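# Right the fallen red-capped vial using forceps

## Task

On the tray, the vial with the red cap has tipped over among the other vials and might be leaking. Put it upright, cap on top, in the well that is empty, and finish with every vial standing in its own well. Any contact between the robot itself and the red vial fails the task, so use the forceps waiting in their holder. Glass that drops more than a few centimetres also fails it.

## Robot and tools

Robot: two seven-joint xArm7 arms, left_arm and right_arm, each ending in a parallel two-finger gripper. The fingers extend along the gripper's +z axis and close along its y axis. end_effector_position is the point between the finger pads when shut, about 2 cm short of the tips; closing pushes the tips roughly 10 mm further out, mostly while the pads are more than 40 mm apart. Since the red vial must not be touched by the robot, pick the forceps out of their holder, grip them, and use them to lift and stand the vial.

Frames. Scene frame: origin at table height, midway between the nominal bases, +z up, +x out over the table, left_arm toward +y (this does not match image left and right). Actual bases: left_arm at (+0.031, +0.276, 0) m, quat_wxyz (+1.000, 0, 0, -0.027); right_arm at (-0.055, -0.317, 0) m, quat_wxyz (+1.000, 0, 0, +0.002). Each arm's hand positions, orientations, velocities, targets and wrist-camera poses are reported in that arm's own base frame; fixed cameras and the table use the scene frame. Reported hand poses can be off by a few centimetres, more at long reach.

The 14-number row. Every motion command uses rows of 14 numbers in [-1, 1]: left_arm dx, dy, dz, rx, ry, rz, opening, then right_arm the same seven. Both arms are always included. dx..rz are an offset, not a pose: a displacement from that arm's Hand target as it stood when the action or move began, along that arm's base axes, turning about the Hand target's position. Scale: 1.0 equals 0.6 m for dx, dy, dz and 180 degrees for rx, ry, rz, which together form one rotation vector. All six zero means hold or re-request the current Hand target. Opening is absolute, not an offset: +1 fully open (0.084 m), -1 closed. Sending 0 for opening commands half open, so resend the current value to leave a gripper unchanged.

execute_actions(actions, cameras): actions is a list of up to 15 actions; each action is up to 15 rows, one per 1/30 s step; a short action repeats its last row. Every row within an action counts from the action's starting Hand target, and each new action starts afresh, so repeating an offset adds more motion. An empty actions list returns state and all camera images.

move(target, speed, blend, opening_speed, blocking, cameras): target is one 14-number row or a list of up to 15 rows, every row an offset from the same starting Hand targets. Paths are straight, end together, take at least 0.5 s and at most 10 s. speed is m/s per arm path, 0.002 to 1, default 0.25 (turns at twice that in rad/s); one number or one per target. blend in metres rounds corners; 0 stops at each point. opening_speed (0.2 or more, per second on the -1..+1 scale) ramps the fingers. blocking=false returns after about 0.5 s while motion continues. Moves do not avoid obstacles; faster moves stray more and hit harder. The result adds a move: line (done, off_target, moving, held, fault) and limits (paced = pose clipped, held = steps withheld).

wait(seconds 0 to 10) lets time pass holding commands. stop brakes a running move. zoom_image(camera, region [x0,y0,x1,y1], at most 504x504 pixels) enlarges part of the latest image of cam_head_left, cam_head_right, cam_high, cam_low, cam_left_wrist or cam_right_wrist. clear_fault(arm) resets a reported torque fault. read_manual gives licence text only. finished_scene(scene) ends the scene irreversibly; call it only once the vials stand correctly without the robot holding anything.

Controller behaviour: each step the commanded pose is clipped to within 70 mm and 16 degrees of the measured gripper. Hand target in results is the last clipped command and is the base for the next offsets; the gripper may settle short, so send the remaining distance as an offset. An arm blocked by something keeps pushing; command its target back past the gripper to release. A clearance check holds commands that bring the arms too close, but contact can still happen; do not let one gripper close on the other's fingers.

Results: grip_measured is the measured opening on the command scale; to hold something, command clearly below it (e.g. -1 for full force, about 24 N per pad). Joint torques follow joint order, include the arm's weight and are noisy. Joint velocities "within noise" means the arm is still. Wrist depth gives a 7x7 grid of distances in mm (172 to 3000), rows top to bottom separated by " / "; "-" means no value; clear glass may not register.

Avoid: dropping glass more than a few centimetres, releasing moving objects, knocking vials out of wells, anything leaving the table, hard hits on fixed or heavy things, and pressing the arms together. Contact torque at a load limit (waist 42.7, shoulder 42.9, upper arm roll 27.3, elbow 27.3, forearm roll 27.3, wrist pitch 14.7, wrist roll 15.3 N m) triggers a torque fault that stops the arm until clear_fault. Holding loads or straining at unreachable poses heats motors; MOTOR HOT appears at 65 °C and at 80 °C the arm brakes for 30 to 60 s. Objects may occasionally be nudged by outside pushes. Smooth, quick, gentle motion is preferred.

Each tool is called after ">>>" in YAML: its name, and indented under it one key for each argument.

## Session

>>> execute_actions:
  actions: []

Scene clock: 0.00 s.
left_arm: end_effector_position=(+0.6407, -0.0601, +0.3316) grip_measured=+1.00 end_effector_quat_wxyz=(-0.473, +0.762, -0.237, +0.375) | right_arm: end_effector_position=(+0.4660, +0.1795, +0.3034) grip_measured=+1.00 end_effector_quat_wxyz=(-0.232, +0.791, -0.289, +0.488)
Joint positions: left_arm=[-0.183 0.168 -0.147 1.187 1.681 0.895 -0.856 0.084] | right_arm=[-0.538 -0.518 1.026 0.409 0.26 -0.358 1.085 0.084]
Joint velocities: within noise
Joint torques (N m): no reading
Wrist depth (mm): cam_left_wrist=[2457 2448 2492 2501 2465 1673 1493 / 2585 2624 2664 2595 2185 1607 1582 / 2422 2727 2816 2839 2828 1698 1657 / 2165 2431 2782 - 2793 1823 1653 / 1985 2213 2483 2851 2566 2020 1600 / 1813 2008 2249 2510 2422 1867 1516 / 1669 1799 1991 2242 2257 1767 1452] | cam_right_wrist=[2422 2519 2634 2706 1414 2839 2112 / 2556 2664 2727 2886 2793 2448 1930 / 2614 2828 2886 2986 2771 2106 1795 / 2727 2874 - 2249 2431 1893 494 / 2851 2999 2566 2062 2099 1842 474 / 2717 - 2158 2178 1898 506 435 / 2414 - 2717 2068 538 468 397]
Hand target: left_arm +0.6407, -0.0601, +0.3316; -0.473, +0.762, -0.237, +0.375 | right_arm +0.4660, +0.1795, +0.3034; -0.232, +0.791, -0.289, +0.488
Tool commands: left_gripper/opening=+1.0 right_gripper/opening=+1.0

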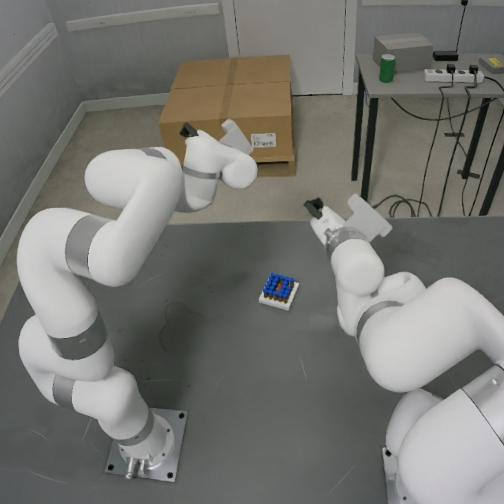

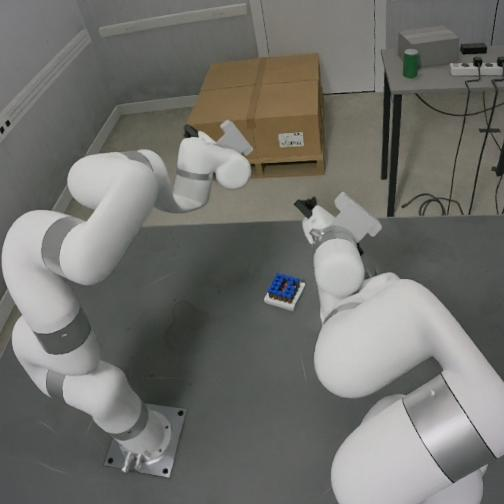

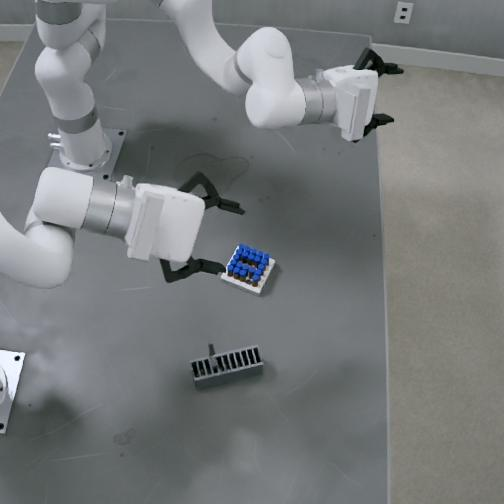

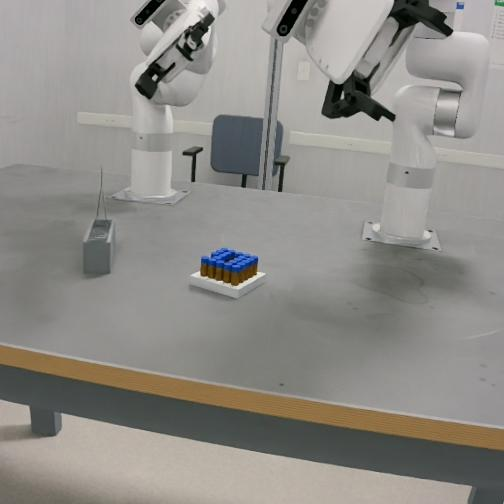

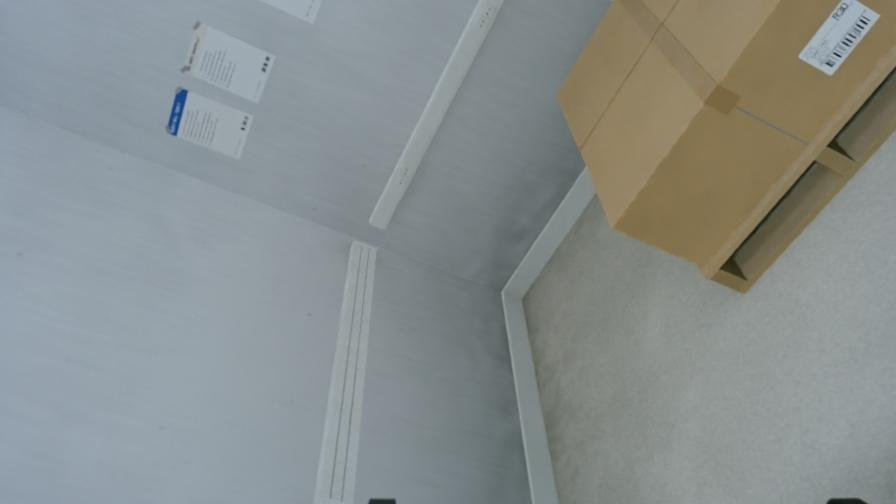

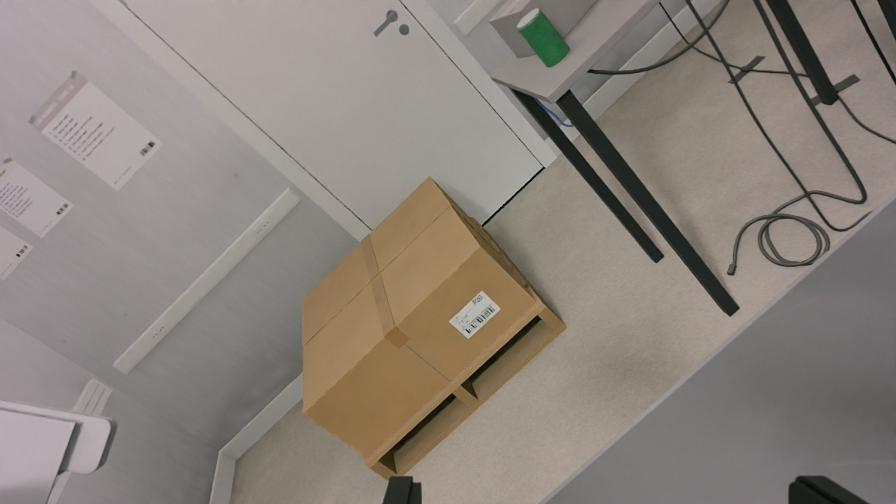

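>>> zoom_image:
  camera: "cam_high"
  region: [170, 220, 300, 400]

>>> zoom_image:
  camera: "cam_head_right"
  region: [255, 265, 315, 315]

>>> zoom_image:
  camera: "cam_low"
  region: [60, 160, 280, 310]

Scaled by 2.800 from the camera's 504x504 image, which has a finer 720x720 frame.

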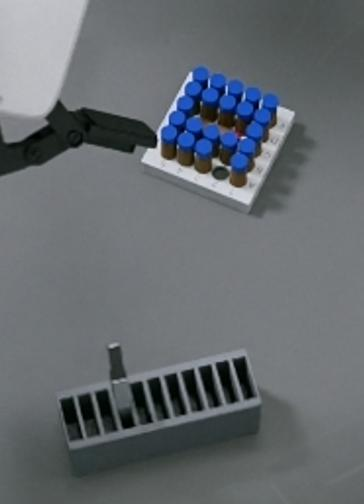

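Scaled by 8.400 from the camera's 504x504 image, which has a finer 720x720 frame.

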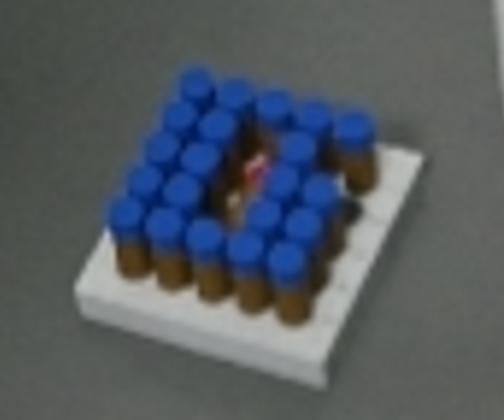

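Scaled by 2.291 from the camera's 504x504 image, which has a finer 720x720 frame.

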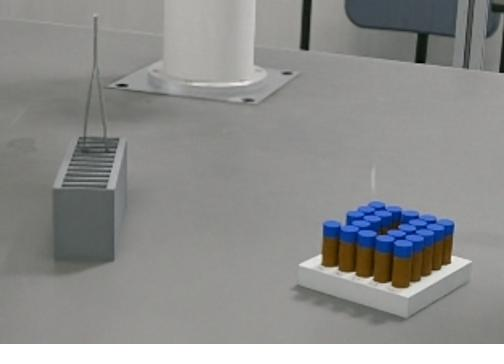

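>>> move:
  target: [0,0,0,0,0,0,1,-0.018,0.062,0.083,-0.034,0.361,0.001,1]
  speed: 0.5
  cameras: ["cam_right_wrist","cam_high"]

Scene clock: 44.70 s.
left_arm: end_effector_position=(+0.6407, -0.0601, +0.3316) grip_measured=+1.00 end_effector_quat_wxyz=(-0.473, +0.762, -0.237, +0.375) | right_arm: end_effector_position=(+0.4552, +0.2166, +0.3532) grip_measured=+1.00 end_effector_quat_wxyz=(-0.002, +0.940, -0.342, +0.000)
Joint positions: left_arm=[-0.183 0.168 -0.147 1.187 1.681 0.895 -0.856 0.084] | right_arm=[-0.343 0.139 0.862 1.589 -0.105 1.495 1.219 0.084]
Joint torques (N m): left_arm=[-0.02 -31.28 -0.75 21.3 0.44 0.65 -0.32] | right_arm=[6.85 -14.36 5.26 16.28 -1.57 -0.34 1.29]
Wrist depth (mm): cam_left_wrist=[2492 2457 2492 2457 2465 1669 1480 / 2538 2644 2706 2634 2206 1604 1585 / 2405 2727 2851 2805 2874 1673 1630 / 2151 2457 2738 - 2839 1790 1653 / 1979 2249 2501 2899 2585 1991 1589 / 1842 2038 2220 2547 2448 1893 1523 / 1665 1823 1991 2257 2257 1785 1446] | cam_right_wrist=[1391 1383 489 486 485 482 482 / 1394 490 490 486 485 484 481 / 492 492 488 488 480 483 481 / 493 491 489 487 486 482 483 / 492 492 490 488 486 485 483 / 494 493 491 488 487 485 483 / 494 492 490 489 486 486 482]
Hand target: left_arm +0.6407, -0.0601, +0.3316; -0.473, +0.762, -0.237, +0.375 | right_arm +0.4552, +0.2167, +0.3532; -0.002, +0.940, -0.342, +0.000
Off the commanded pose: left_arm 0.000 m, 0 deg | right_arm 0.000 m, 0 deg.
move: done; limits=paced
camera_calibration:
cam_right_wrist: T_world_to_cam=[[-0.643998, -0.764248, -0.0345241, 0.510668], [-0.764898, 0.644062, 0.0106921, 0.272879], [0.0140643, 0.0332931, -0.999347, 0.468514], [0, 0, 0, 1]] pos_world=[0.531005, 0.198928, 0.482921]
Images, in order (width x height): cam_high 504x504, cam_right_wrist 896x504.

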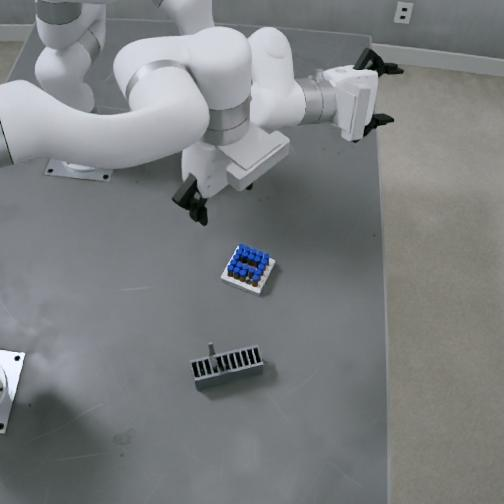

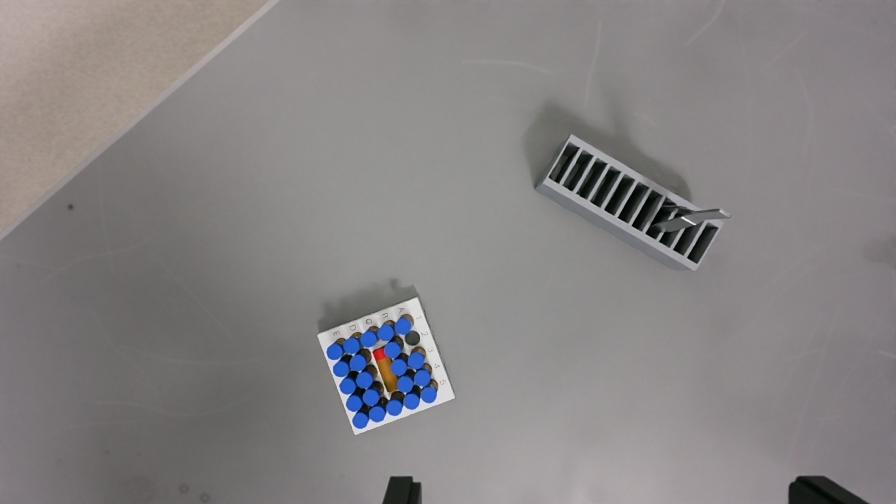

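>>> zoom_image:
  camera: "cam_right_wrist"
  region: [300, 280, 480, 450]

>>> zoom_image:
  camera: "cam_right_wrist"
  region: [510, 110, 750, 290]

Scaled by 2.800 from the camera's 896x504 image, which has a finer 1280x720 frame.

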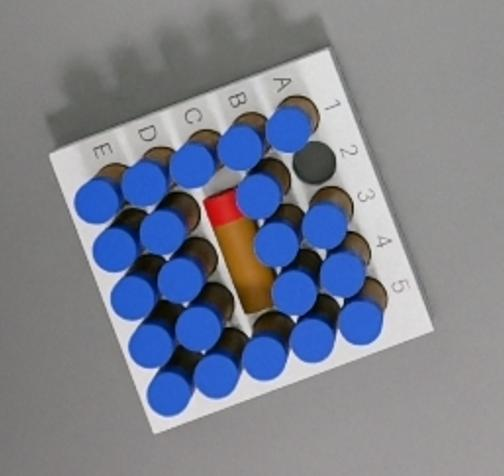

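Scaled by 2.100 from the camera's 896x504 image, which has a finer 1280x720 frame.

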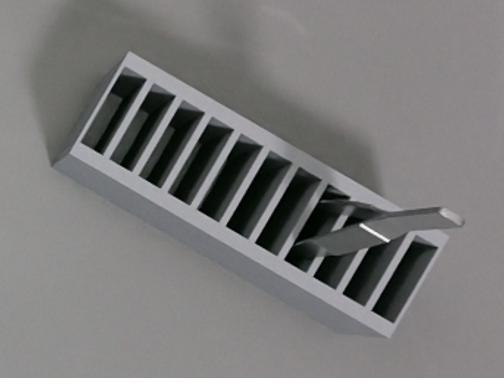

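>>> zoom_image:
  camera: "cam_high"
  region: [185, 335, 270, 395]

>>> execute_actions:
  actions: []
  cameras: ["cam_low","cam_head_right"]

>>> zoom_image:
  camera: "cam_low"
  region: [75, 160, 125, 280]

>>> zoom_image:
  camera: "cam_low"
  region: [185, 235, 275, 305]

Scaled by 5.929 from the camera's 504x504 image, which has a finer 720x720 frame.

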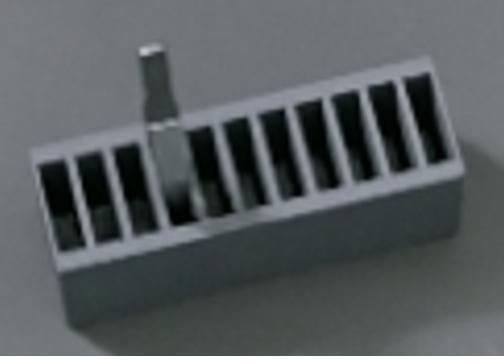

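Scene clock: 78.87 s.
left_arm: end_effector_position=(+0.6407, -0.0601, +0.3316) grip_measured=+1.00 end_effector_quat_wxyz=(-0.473, +0.762, -0.237, +0.375) | right_arm: end_effector_position=(+0.4552, +0.2166, +0.3532) grip_measured=+1.00 end_effector_quat_wxyz=(-0.002, +0.940, -0.342, +0.000)
Joint positions: left_arm=[-0.183 0.168 -0.147 1.187 1.681 0.895 -0.856 0.084] | right_arm=[-0.343 0.14 0.862 1.589 -0.105 1.495 1.219 0.084]
Joint velocities: within noise
Joint torques (N m): left_arm=[-0.21 -31.19 -0.78 21.47 0.32 0.61 -0.25] | right_arm=[6.71 -14.17 5.31 16.39 -1.51 -0.35 1.4]
Wrist depth (mm): cam_left_wrist=[2405 2448 2431 2483 2492 1681 1480 / 2634 2644 2749 2624 2178 1615 1578 / 2405 2685 2863 2863 2828 1673 1642 / 2145 2397 2771 - 2923 1818 1661 / 2008 2264 2501 2911 2644 2008 1596 / 1838 2020 2235 2501 2405 1867 1529 / 1665 1833 1957 2213 2271 1767 1443] | cam_right_wrist=[1386 1383 488 487 484 483 482 / 1400 489 489 487 485 484 480 / 493 491 489 487 482 483 481 / 492 491 489 488 484 482 482 / 492 492 490 488 485 484 483 / 494 493 492 488 487 484 483 / 494 492 491 488 486 484 483]
Hand target: left_arm +0.6407, -0.0601, +0.3316; -0.473, +0.762, -0.237, +0.375 | right_arm +0.4552, +0.2167, +0.3532; -0.002, +0.940, -0.342, +0.000
Tool commands: left_gripper/opening=+1.0 right_gripper/opening=+1.0
Off the commanded pose: left_arm 0.000 m, 0 deg | right_arm 0.000 m, 0 deg.
Images, in order (width x height): cam_head_right 504x504, cam_low 504x504.

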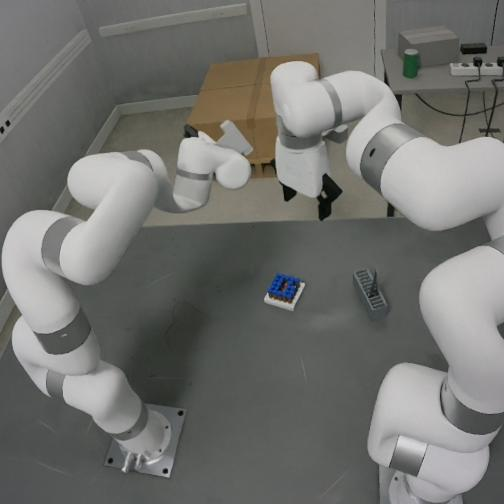

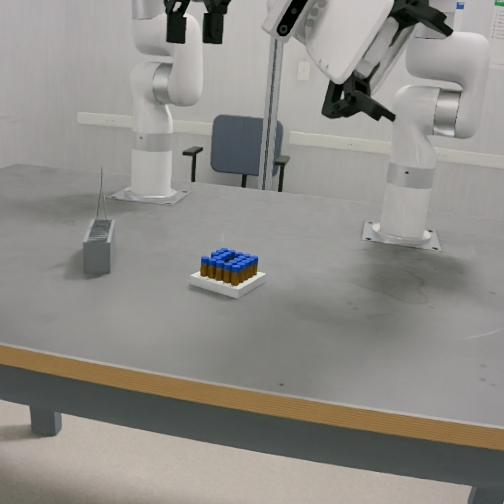

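Scaled by 4.200 from the camera's 504x504 image, which has a finer 720x720 frame.

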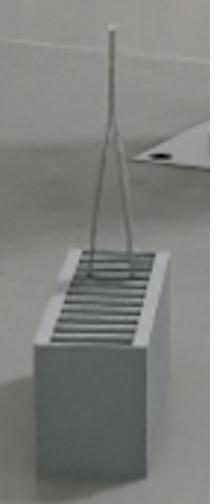

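Scaled by 5.600 from the camera's 504x504 image, which has a finer 720x720 frame.

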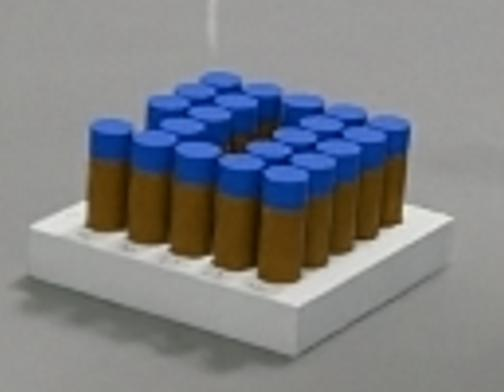

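>>> move:
  target: [0,0,0,0,0,0,1,-0.086,-0.306,-0.189,0,0,0.338,1]
  speed: 0.3
  cameras: ["cam_right_wrist"]

>>> zoom_image:
  camera: "cam_right_wrist"
  region: [250, 60, 650, 460]

Scene clock: 190.00 s.
left_arm: end_effector_position=(+0.6407, -0.0601, +0.3316) grip_measured=+1.00 end_effector_quat_wxyz=(-0.473, +0.762, -0.237, +0.375) | right_arm: end_effector_position=(+0.4036, +0.0331, +0.2398) grip_measured=+1.00 end_effector_quat_wxyz=(-0.001, +0.984, +0.181, +0.000)
Joint positions: left_arm=[-0.183 0.168 -0.147 1.187 1.681 0.895 -0.856 0.084] | right_arm=[-0.507 -0.265 0.539 0.916 0.151 1.151 -0.409 0.084]
Joint torques (N m): left_arm=[-0.32 -30.76 -0.71 21.45 0.52 0.61 -0.28] | right_arm=[6.73 -19.36 -6.09 10.85 1.56 -3.09 -1.14]
Wrist depth (mm): cam_left_wrist=[2422 2431 2483 2474 2465 1665 1474 / 2585 2654 2685 2595 2185 1593 1600 / 2431 2706 2839 2851 2851 1673 1642 / 2165 2439 2771 - 2911 1758 1649 / 1985 2242 2457 2851 2595 2008 1585 / 1809 2050 2228 2501 2405 1862 1523 / 1638 1809 1996 2206 2228 1763 1458] | cam_right_wrist=[377 361 374 372 371 369 367 / 377 363 375 373 371 369 368 / 378 376 374 347 371 369 368 / 377 376 375 323 373 370 368 / 378 377 375 373 372 370 368 / 379 377 375 374 372 370 370 / 379 377 376 374 373 371 369]
Hand target: left_arm +0.6407, -0.0601, +0.3316; -0.473, +0.762, -0.237, +0.375 | right_arm +0.4036, +0.0331, +0.2398; -0.002, +0.984, +0.181, +0.000
Off the commanded pose: left_arm 0.000 m, 0 deg | right_arm 0.000 m, 0 deg.
move: done
camera_calibration:
cam_right_wrist: T_world_to_cam=[[0.3536, -0.934766, -0.0343521, -0.0638133], [-0.935133, -0.354134, 0.010746, 0.454571], [-0.0222102, 0.028324, -0.999352, 0.376841], [0, 0, 0, 1]] pos_world=[0.456018, 0.0906548, 0.36952]
Images, in order (width x height): cam_right_wrist 896x504.

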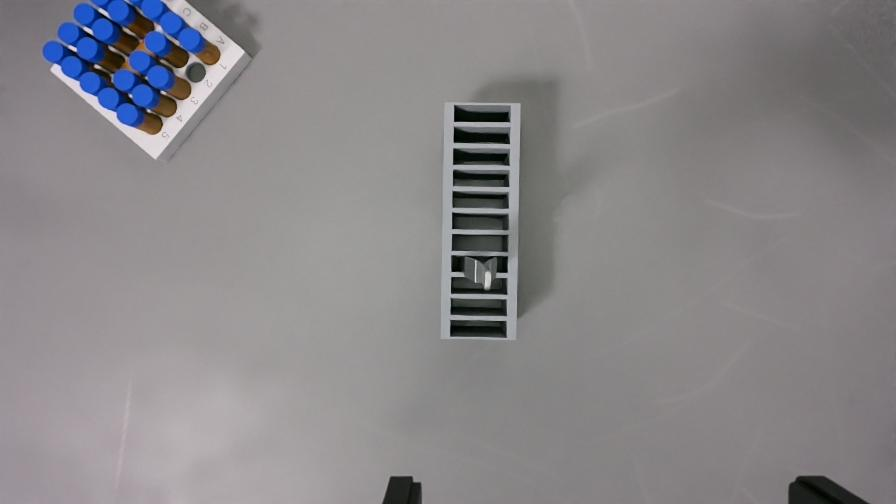

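Scaled by 1.260 from the camera's 896x504 image, which has a finer 1280x720 frame.

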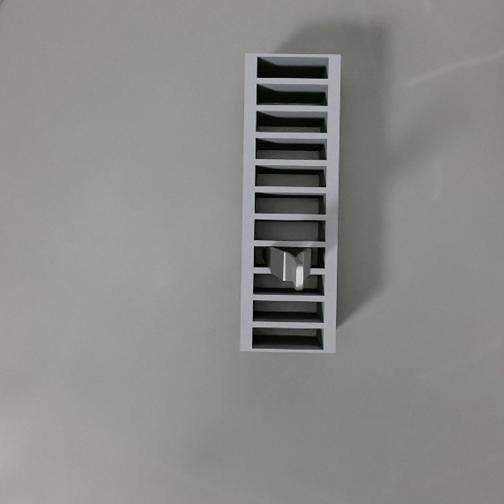

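>>> move:
  target: [0,0,0,0,0,0,1,0.0715,0.0765,-0.06,0,0,0,0.3]
  speed: 0.2
  cameras: ["cam_low","cam_high","cam_right_wrist"]

>>> zoom_image:
  camera: "cam_low"
  region: [50, 60, 170, 280]

>>> zoom_image:
  camera: "cam_high"
  region: [150, 280, 290, 400]

Scene clock: 249.30 s.
left_arm: end_effector_position=(+0.6407, -0.0601, +0.3316) grip_measured=+1.00 end_effector_quat_wxyz=(-0.473, +0.762, -0.237, +0.375) | right_arm: end_effector_position=(+0.4466, +0.0790, +0.2038) grip_measured=+0.29 end_effector_quat_wxyz=(-0.002, +0.984, +0.181, +0.000)
Joint positions: left_arm=[-0.183 0.168 -0.147 1.187 1.681 0.895 -0.856 0.084] | right_arm=[-0.48 -0.041 0.646 1.008 0.032 1.042 -0.214 0.056]
Joint torques (N m): left_arm=[-0.26 -31.05 -0.76 21.44 0.62 0.64 -0.26] | right_arm=[6.81 -11.67 2.32 16.14 -1.33 -0.67 1.53]
Wrist depth (mm): cam_left_wrist=[2448 2474 2492 2465 2431 1694 1468 / 2566 2624 2644 2644 2172 1611 1574 / 2431 2738 2793 2874 2828 1681 1661 / 2213 2422 2760 - 2863 1795 1657 / 1979 2235 2501 2911 2585 1979 1596 / 1809 1985 2228 2556 2448 1872 1539 / 1677 1838 1979 2228 2264 1772 1449] | cam_right_wrist=[341 339 338 337 334 334 332 / 341 316 338 337 335 334 332 / 342 325 338 337 335 334 332 / 342 339 338 337 332 334 332 / 342 341 339 337 333 334 333 / 342 341 339 337 334 335 333 / 342 340 339 337 336 335 333]
Hand target: left_arm +0.6407, -0.0601, +0.3316; -0.473, +0.762, -0.237, +0.375 | right_arm +0.4465, +0.0790, +0.2038; -0.002, +0.984, +0.181, +0.000
Off the commanded pose: left_arm 0.000 m, 0 deg | right_arm 0.000 m, 0 deg.
move: done
camera_calibration:
cam_right_wrist: T_world_to_cam=[[0.353617, -0.934759, -0.0343623, -0.0373159], [-0.935138, -0.354135, 0.0102075, 0.511512], [-0.0217105, 0.028524, -0.999357, 0.340343], [0, 0, 0, 1]] pos_world=[0.498919, 0.136555, 0.333621]
Images, in order (width x height): cam_high 504x504, cam_low 504x504, cam_right_wrist 896x504.

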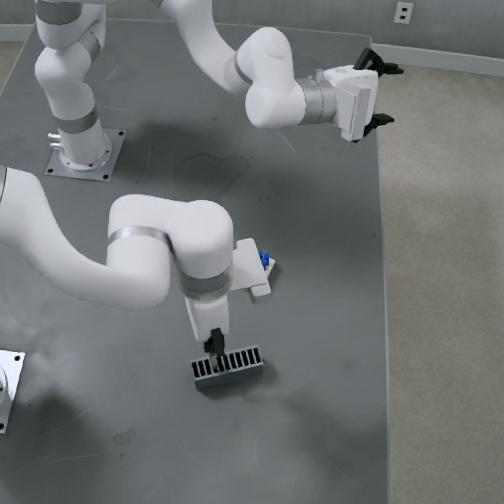

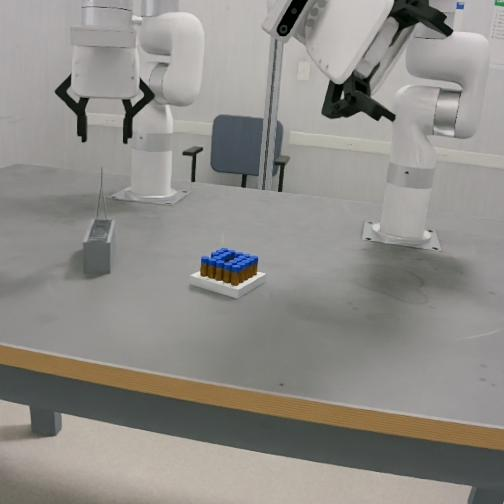

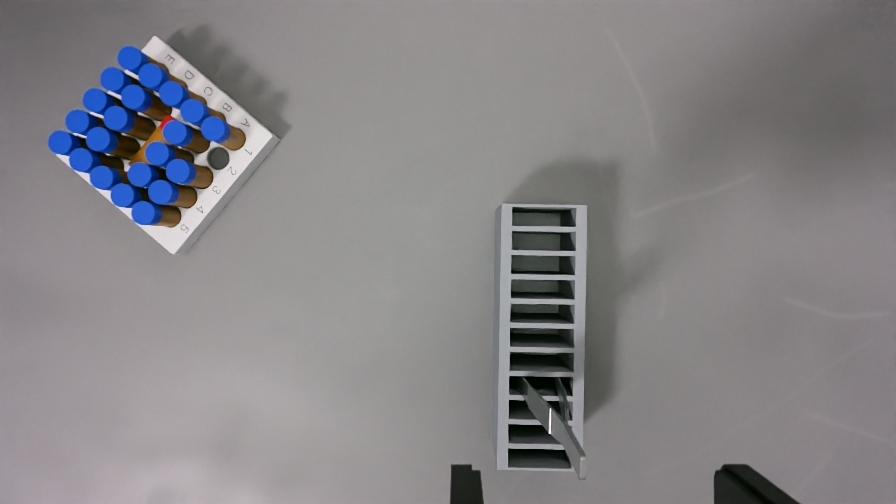

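Scaled by 2.291 from the camera's 504x504 image, which has a finer 720x720 frame.

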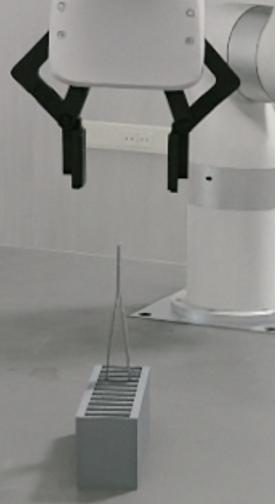

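Scaled by 3.600 from the camera's 504x504 image, which has a finer 720x720 frame.

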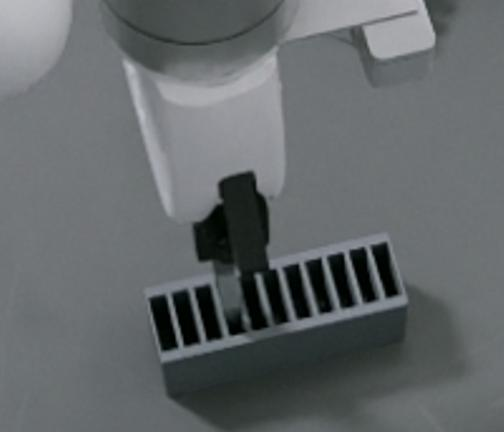

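>>> move:
  target: [0,0,0,0,0,0,1,0.001,0,-0.181,0,0,0,0.3]
  speed: 0.15
  cameras: ["cam_low","cam_high"]

>>> zoom_image:
  camera: "cam_low"
  region: [50, 100, 170, 280]

>>> zoom_image:
  camera: "cam_high"
  region: [170, 310, 280, 400]

Scene clock: 268.50 s.
left_arm: end_effector_position=(+0.6407, -0.0601, +0.3316) grip_measured=+1.00 end_effector_quat_wxyz=(-0.473, +0.762, -0.237, +0.375) | right_arm: end_effector_position=(+0.4471, +0.0790, +0.0952) grip_measured=+0.29 end_effector_quat_wxyz=(-0.002, +0.984, +0.181, +0.000)
Joint positions: left_arm=[-0.183 0.168 -0.147 1.187 1.681 0.895 -0.856 0.084] | right_arm=[-0.458 0.17 0.638 0.869 -0.146 0.738 -0.083 0.056]
Joint torques (N m): left_arm=[-0.45 -31.33 -0.7 21.55 0.69 0.55 -0.25] | right_arm=[6.83 -15.34 -0.92 14.67 -1.51 -3.04 1.35]
Wrist depth (mm): cam_left_wrist=[2439 2465 2510 2474 2501 1673 1480 / 2585 2604 2675 2644 2220 1619 1582 / 2414 2738 2805 2805 2886 1677 1665 / 2199 2431 2738 - 2899 1799 1665 / 1962 2220 2492 2828 2595 2008 1589 / 1823 2014 2235 2547 2457 1847 1516 / 1665 1852 1985 2206 2279 1790 1462] | cam_right_wrist=[216 229 229 227 226 225 224 / 216 229 229 228 226 226 225 / 217 230 229 228 226 226 225 / 231 230 229 228 223 226 225 / 231 230 229 228 185 226 225 / 231 230 229 228 182 226 225 / 231 230 229 229 181 226 225]
Hand target: left_arm +0.6407, -0.0601, +0.3316; -0.473, +0.762, -0.237, +0.375 | right_arm +0.4471, +0.0790, +0.0952; -0.002, +0.984, +0.181, +0.000
Off the commanded pose: left_arm 0.000 m, 0 deg | right_arm 0.000 m, 0 deg.
move: done
Images, in order (width x height): cam_high 504x504, cam_low 504x504.

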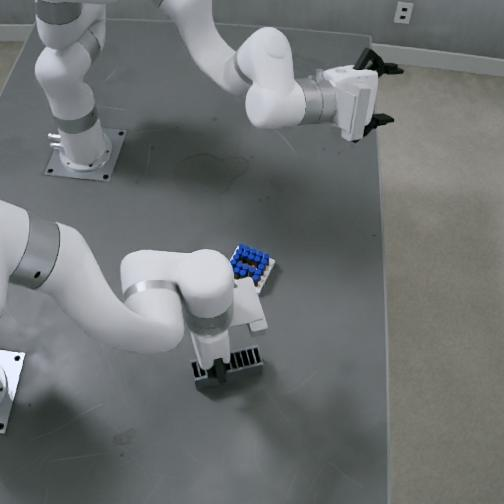

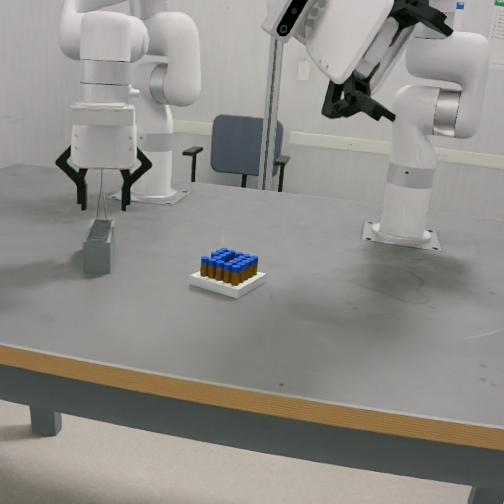

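Scaled by 2.800 from the camera's 504x504 image, which has a finer 720x720 frame.

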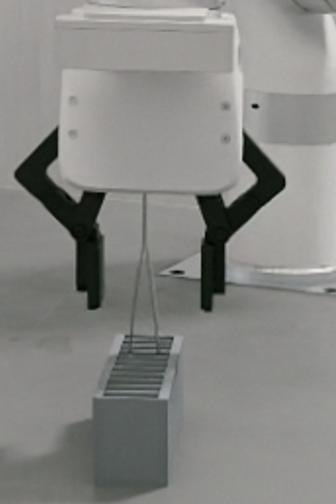

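Scaled by 4.582 from the camera's 504x504 image, which has a finer 720x720 frame.

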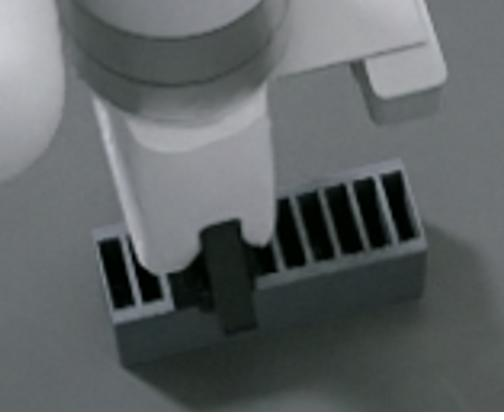

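>>> move:
  target:
    - [0,0,0,0,0,0,1,0,0,-0.005,0,0,0,0.3]
    - [0,0,0,0,0,0,1,0,0,-0.005,0,0,0,-0.8]
  speed: 0.15
  opening_speed: 1.0
  cameras: ["cam_low","cam_high"]

>>> zoom_image:
  camera: "cam_low"
  region: [50, 130, 150, 280]

Scene clock: 280.57 s.
left_arm: end_effector_position=(+0.6407, -0.0601, +0.3316) grip_measured=+1.00 end_effector_quat_wxyz=(-0.473, +0.762, -0.237, +0.375) | right_arm: end_effector_position=(+0.4471, +0.0789, +0.0922) grip_measured=-0.81 end_effector_quat_wxyz=(-0.002, +0.984, +0.181, +0.000)
Joint positions: left_arm=[-0.183 0.168 -0.147 1.187 1.681 0.895 -0.856 0.084] | right_arm=[-0.456 0.178 0.635 0.867 -0.153 0.73 -0.077 0.008]
Joint torques (N m): left_arm=[-0.59 -31.19 -0.82 21.53 0.8 0.44 -0.23] | right_arm=[6.87 -11.63 3.1 6 0.79 -1.72 1.15]
Wrist depth (mm): cam_left_wrist=[2465 2474 2465 2492 2474 1673 1468 / 2575 2664 2685 2624 2178 1611 1582 / 2414 2793 2828 2863 2863 1702 1645 / 2178 2465 2793 - 2828 1828 1638 / 1974 2220 2483 2851 2604 1996 1596 / 1828 2008 2213 2528 2439 1872 1519 / 1677 1847 1985 2235 2257 1781 1449] | cam_right_wrist=[213 226 226 225 224 223 222 / 213 226 226 225 224 223 222 / 216 227 226 225 224 223 222 / 228 227 226 225 220 223 223 / 228 227 226 225 191 223 222 / 228 228 226 226 184 224 223 / 229 227 227 226 182 224 223]
Hand target: left_arm +0.6407, -0.0601, +0.3316; -0.473, +0.762, -0.237, +0.375 | right_arm +0.4471, +0.0790, +0.0922; -0.002, +0.984, +0.181, +0.000
Off the commanded pose: left_arm 0.000 m, 0 deg | right_arm 0.000 m, 0 deg.
move: done
Images, in order (width x height): cam_high 504x504, cam_low 504x504.

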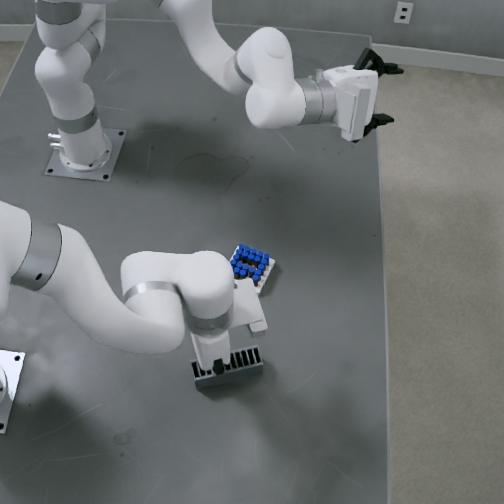

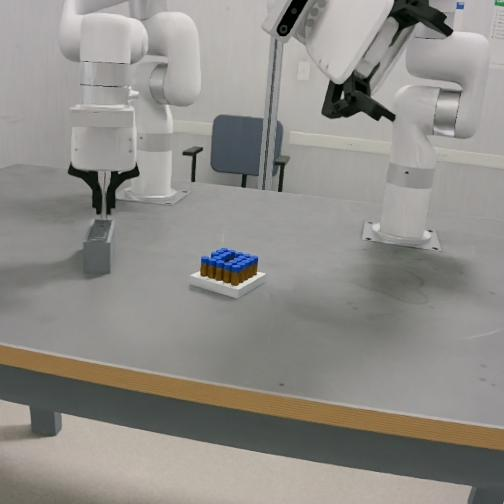

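Scaled by 3.360 from the camera's 504x504 image, which has a finer 720x720 frame.

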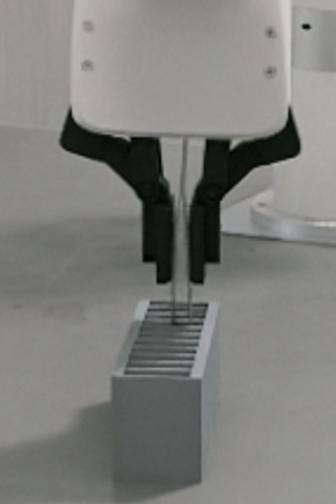

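>>> move:
  target: [0,0,0,0,0,0,1,0,0,0,0,0,0,-0.95]
  opening_speed: 0.5
  cameras: ["cam_low"]

>>> zoom_image:
  camera: "cam_low"
  region: [70, 180, 130, 270]

Scene clock: 285.47 s.
left_arm: end_effector_position=(+0.6407, -0.0601, +0.3316) grip_measured=+1.00 end_effector_quat_wxyz=(-0.473, +0.762, -0.237, +0.375) | right_arm: end_effector_position=(+0.4471, +0.0790, +0.0922) grip_measured=-0.86 end_effector_quat_wxyz=(-0.002, +0.984, +0.181, +0.000)
Joint positions: left_arm=[-0.183 0.168 -0.147 1.187 1.681 0.895 -0.856 0.084] | right_arm=[-0.456 0.178 0.635 0.867 -0.153 0.73 -0.077 0.006]
Joint torques (N m): left_arm=[-0.52 -31.12 -0.83 21.5 0.86 0.67 -0.2] | right_arm=[4.82 -17.87 2.16 7.12 0.74 -0.28 -0.14]
Wrist depth (mm): cam_left_wrist=[2448 2483 2448 2519 2474 1698 1480 / 2547 2595 2624 2644 2192 1626 1607 / 2397 2706 2828 2863 2851 1681 1657 / 2185 2448 2782 - 2828 1790 1645 / 1968 2213 2465 2923 2566 2002 1604 / 1804 2032 2206 2538 2465 1877 1516 / 1677 1813 1979 2228 2264 1767 1455] | cam_right_wrist=[213 226 226 225 224 223 222 / 213 226 226 225 224 223 222 / 216 227 226 225 224 223 222 / 228 227 226 225 220 223 222 / 228 227 226 225 191 224 223 / 228 227 226 226 184 224 223 / 228 227 226 226 182 224 223]
Hand target: left_arm +0.6407, -0.0601, +0.3316; -0.473, +0.762, -0.237, +0.375 | right_arm +0.4471, +0.0790, +0.0922; -0.002, +0.984, +0.181, +0.000
Off the commanded pose: left_arm 0.000 m, 0 deg | right_arm 0.000 m, 0 deg.
move: done
Images, in order (width x height): cam_low 504x504.

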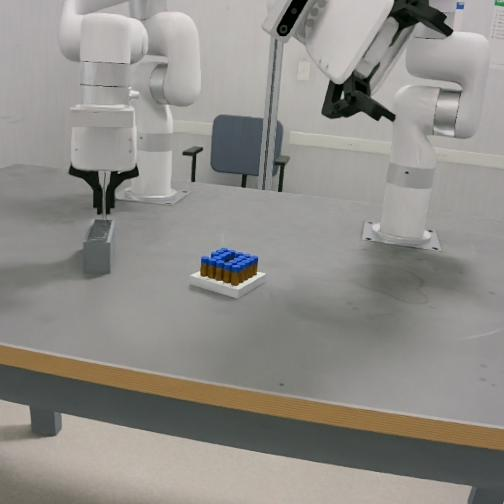

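Scaled by 5.600 from the camera's 504x504 image, which has a finer 720x720 frame.

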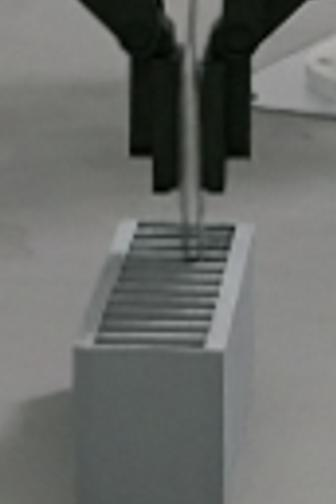

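>>> move:
  target:
    - [0,0,0,0,0,0,1,0,0,0.03,0,0,0,-1]
    - [0,0,0,0,0,0,1,0,0,0.22,0,0,0,-1]
  speed: [0.05,0.15]
  blend: 0.01
  cameras: ["cam_low","cam_right_wrist","cam_high"]

>>> zoom_image:
  camera: "cam_low"
  region: [50, 60, 170, 280]

>>> zoom_image:
  camera: "cam_right_wrist"
  region: [450, 254, 750, 504]

Scene clock: 292.53 s.
left_arm: end_effector_position=(+0.6407, -0.0601, +0.3316) grip_measured=+1.00 end_effector_quat_wxyz=(-0.473, +0.762, -0.237, +0.375) | right_arm: end_effector_position=(+0.4471, +0.0790, +0.2242) grip_measured=-0.86 end_effector_quat_wxyz=(-0.002, +0.984, +0.181, +0.000)
Joint positions: left_arm=[-0.183 0.168 -0.147 1.187 1.681 0.895 -0.856 0.084] | right_arm=[-0.488 -0.062 0.648 1.05 0.046 1.101 -0.225 0.006]
Joint torques (N m): left_arm=[-0.65 -31.07 -0.96 21.66 1.06 0.57 -0.13] | right_arm=[-7.02 -23.24 -3.98 16.6 1.63 -0.37 -1.18]
Wrist depth (mm): cam_left_wrist=[2474 2431 2457 2457 2439 1661 1455 / 2556 2644 2685 2604 2206 1611 1589 / 2397 2685 2839 2899 2851 1677 1649 / 2185 2465 2749 - 2805 1795 1638 / 1985 2228 2510 2851 2566 1991 1589 / 1809 2008 2257 2492 2439 1877 1529 / 1661 1828 1985 2228 2279 1781 1443] | cam_right_wrist=[361 359 358 356 355 354 352 / 362 321 358 357 356 355 352 / 362 332 359 357 356 354 353 / 362 360 360 357 355 355 353 / 363 361 360 357 355 355 353 / 363 361 360 359 355 355 353 / 363 361 359 358 356 355 354]
Hand target: left_arm +0.6407, -0.0601, +0.3316; -0.473, +0.762, -0.237, +0.375 | right_arm +0.4471, +0.0790, +0.2242; -0.002, +0.984, +0.181, +0.000
Off the commanded pose: left_arm 0.000 m, 0 deg | right_arm 0.000 m, 0 deg.
move: done; blend cut to 0.009 m at target 1
camera_calibration:
cam_right_wrist: T_world_to_cam=[[0.353687, -0.934729, -0.0344461, -0.0368396], [-0.9351, -0.354222, 0.0107088, 0.51168], [-0.0222113, 0.028423, -0.999349, 0.360904], [0, 0, 0, 1]] pos_world=[0.499518, 0.136555, 0.35392]
Images, in order (width x height): cam_high 504x504, cam_low 504x504, cam_right_wrist 896x504.

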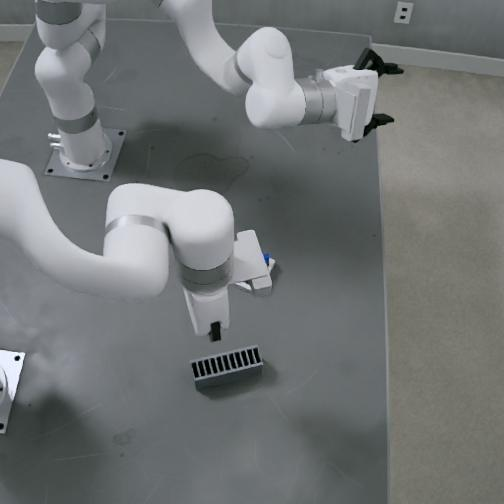

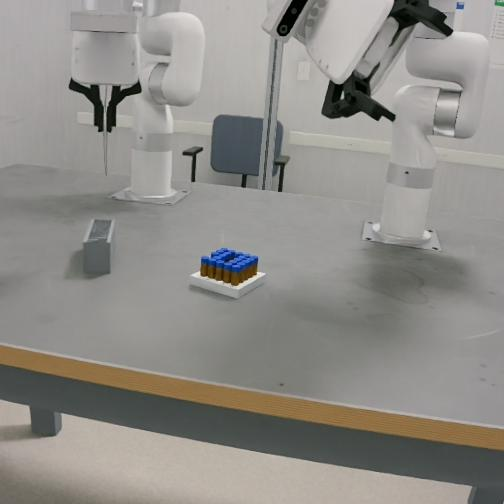

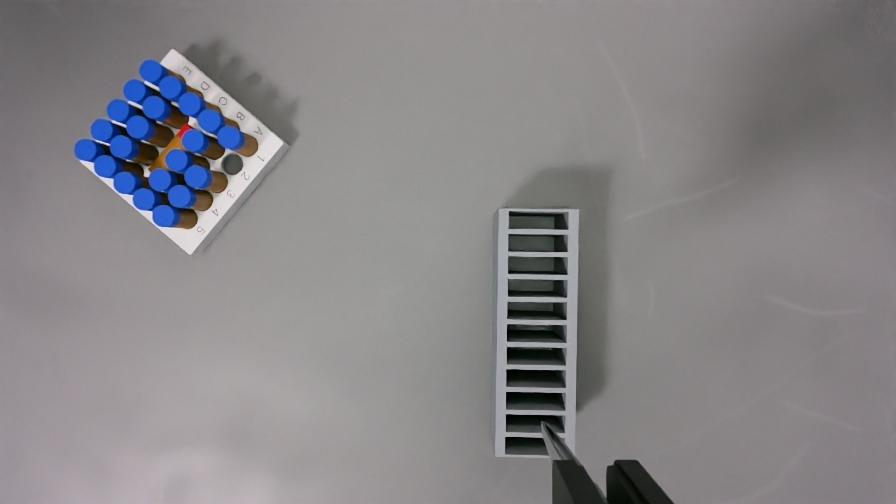

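Scaled by 2.291 from the camera's 504x504 image, which has a finer 720x720 frame.

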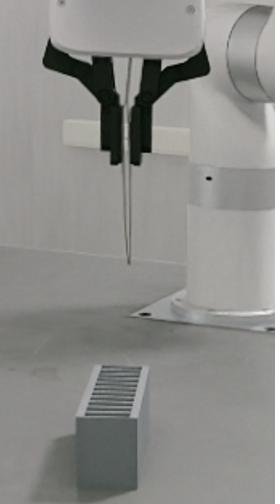

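Scaled by 1.680 from the camera's 896x504 image, which has a finer 1280x720 frame.

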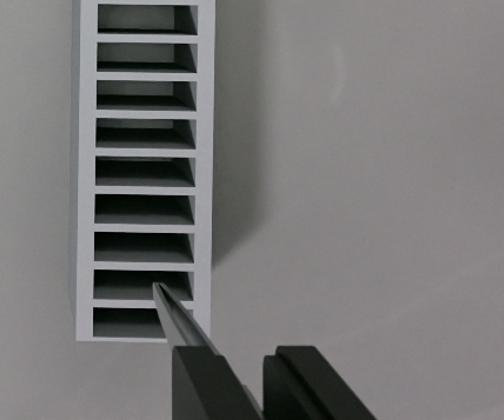

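>>> move:
  target: [0,0,0,0,0,0,1,0.0898,0.370,-0.0937,0,0,-0.227,-1]
  speed: 0.2
  cameras: ["cam_low","cam_right_wrist","cam_high"]

>>> zoom_image:
  camera: "cam_right_wrist"
  region: [380, 274, 620, 504]

>>> zoom_image:
  camera: "cam_low"
  region: [150, 150, 290, 310]

Scene clock: 336.60 s.
left_arm: end_effector_position=(+0.6407, -0.0601, +0.3316) grip_measured=+1.00 end_effector_quat_wxyz=(-0.473, +0.762, -0.237, +0.375) | right_arm: end_effector_position=(+0.4919, +0.2692, +0.1759) grip_measured=-0.86 end_effector_quat_wxyz=(-0.009, +0.992, -0.122, +0.003)
Joint positions: left_arm=[-0.183 0.168 -0.147 1.187 1.681 0.895 -0.856 0.084] | right_arm=[-0.129 0.422 0.732 1.394 -0.305 1.074 0.947 0.006]
Joint torques (N m): left_arm=[-0.51 -31.31 -0.95 21.62 1.27 0.62 -0.13] | right_arm=[-7.24 -34.28 9.47 10.27 1.6 -3.14 -1.18]
Wrist depth (mm): cam_left_wrist=[2465 2457 2457 2492 2465 1673 1480 / 2566 2644 2654 2696 2199 1619 1585 / 2397 2738 2851 2899 2851 1702 1649 / 2165 2457 2749 - 2886 1804 1669 / 1968 2199 2528 2863 2624 1991 1578 / 1833 2014 2220 2483 2465 1877 1523 / 1673 1809 1979 2228 2264 1754 1440] | cam_right_wrist=[316 314 311 309 307 305 303 / 317 314 311 309 307 305 303 / 317 314 311 310 307 305 303 / 316 314 312 309 307 305 287 / 317 315 312 296 307 305 303 / 317 314 312 268 307 305 303 / 317 315 312 269 307 306 303]
Hand target: left_arm +0.6407, -0.0601, +0.3316; -0.473, +0.762, -0.237, +0.375 | right_arm +0.4919, +0.2692, +0.1759; -0.009, +0.992, -0.122, +0.003 (not the last commanded pose)
Off the commanded pose: left_arm 0.000 m, 0 deg | right_arm 0.034 m, 6 deg.
move: held (right_arm; a check stopped the path); limits=held
pose unreachable (right arm): on one or more control steps of this call, first in action 0 (counted from 0), this arm could not follow its commanded pose, so it was not sent that pose on those steps. It may still have moved: this result reports where it is.
cause: moving toward the commanded pose would bring a part of the arm too close to another arm (a part of this arm just beyond joint 6 (wrist pitch) and a part of the left arm just beyond its joint 6 (wrist pitch), at the place that arm is still heading or pushing toward).
camera_calibration:
cam_right_wrist: T_world_to_cam=[[-0.244291, -0.968398, -0.0502649, 0.429486], [-0.969681, 0.244301, 0.00605097, 0.478193], [0.00641999, 0.0502191, -0.998718, 0.28814], [0, 0, 0, 1]] pos_world=[0.566764, 0.284621, 0.306465]
Images, in order (width x height): cam_high 504x504, cam_low 504x504, cam_right_wrist 896x504.

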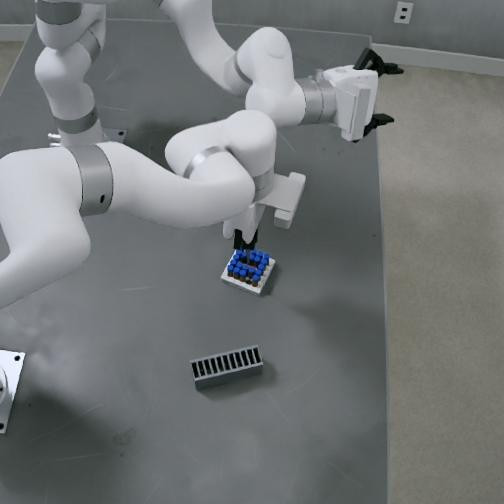

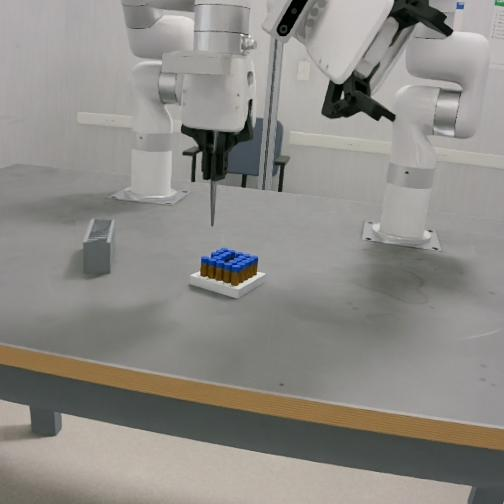

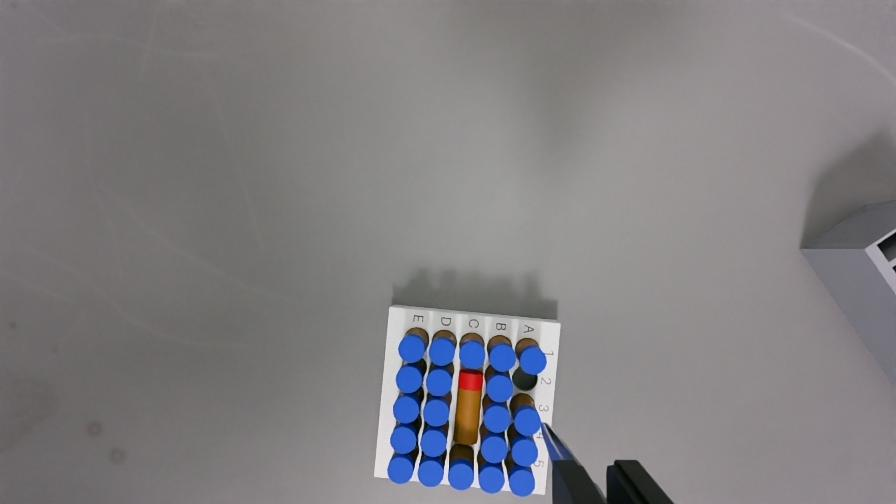

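Scaled by 2.100 from the camera's 896x504 image, which has a finer 1280x720 frame.

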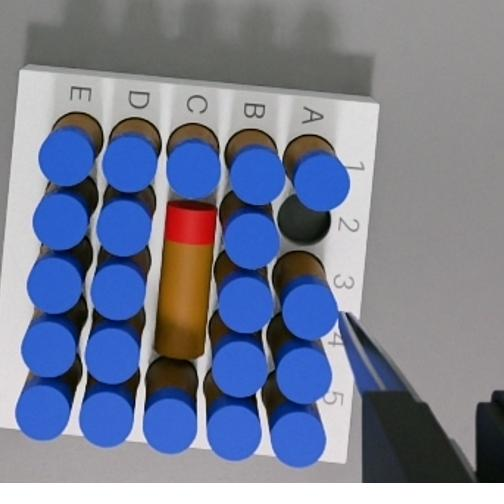

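Scaled by 3.150 from the camera's 504x504 image, which has a finer 720x720 frame.

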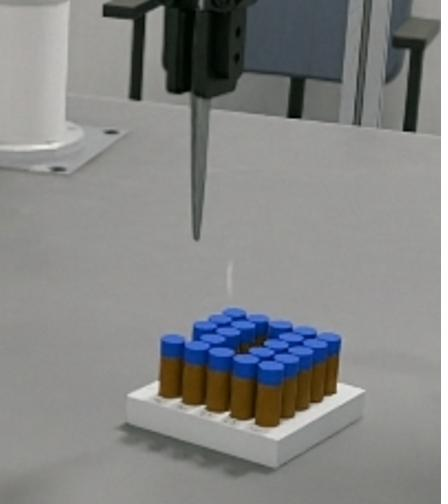

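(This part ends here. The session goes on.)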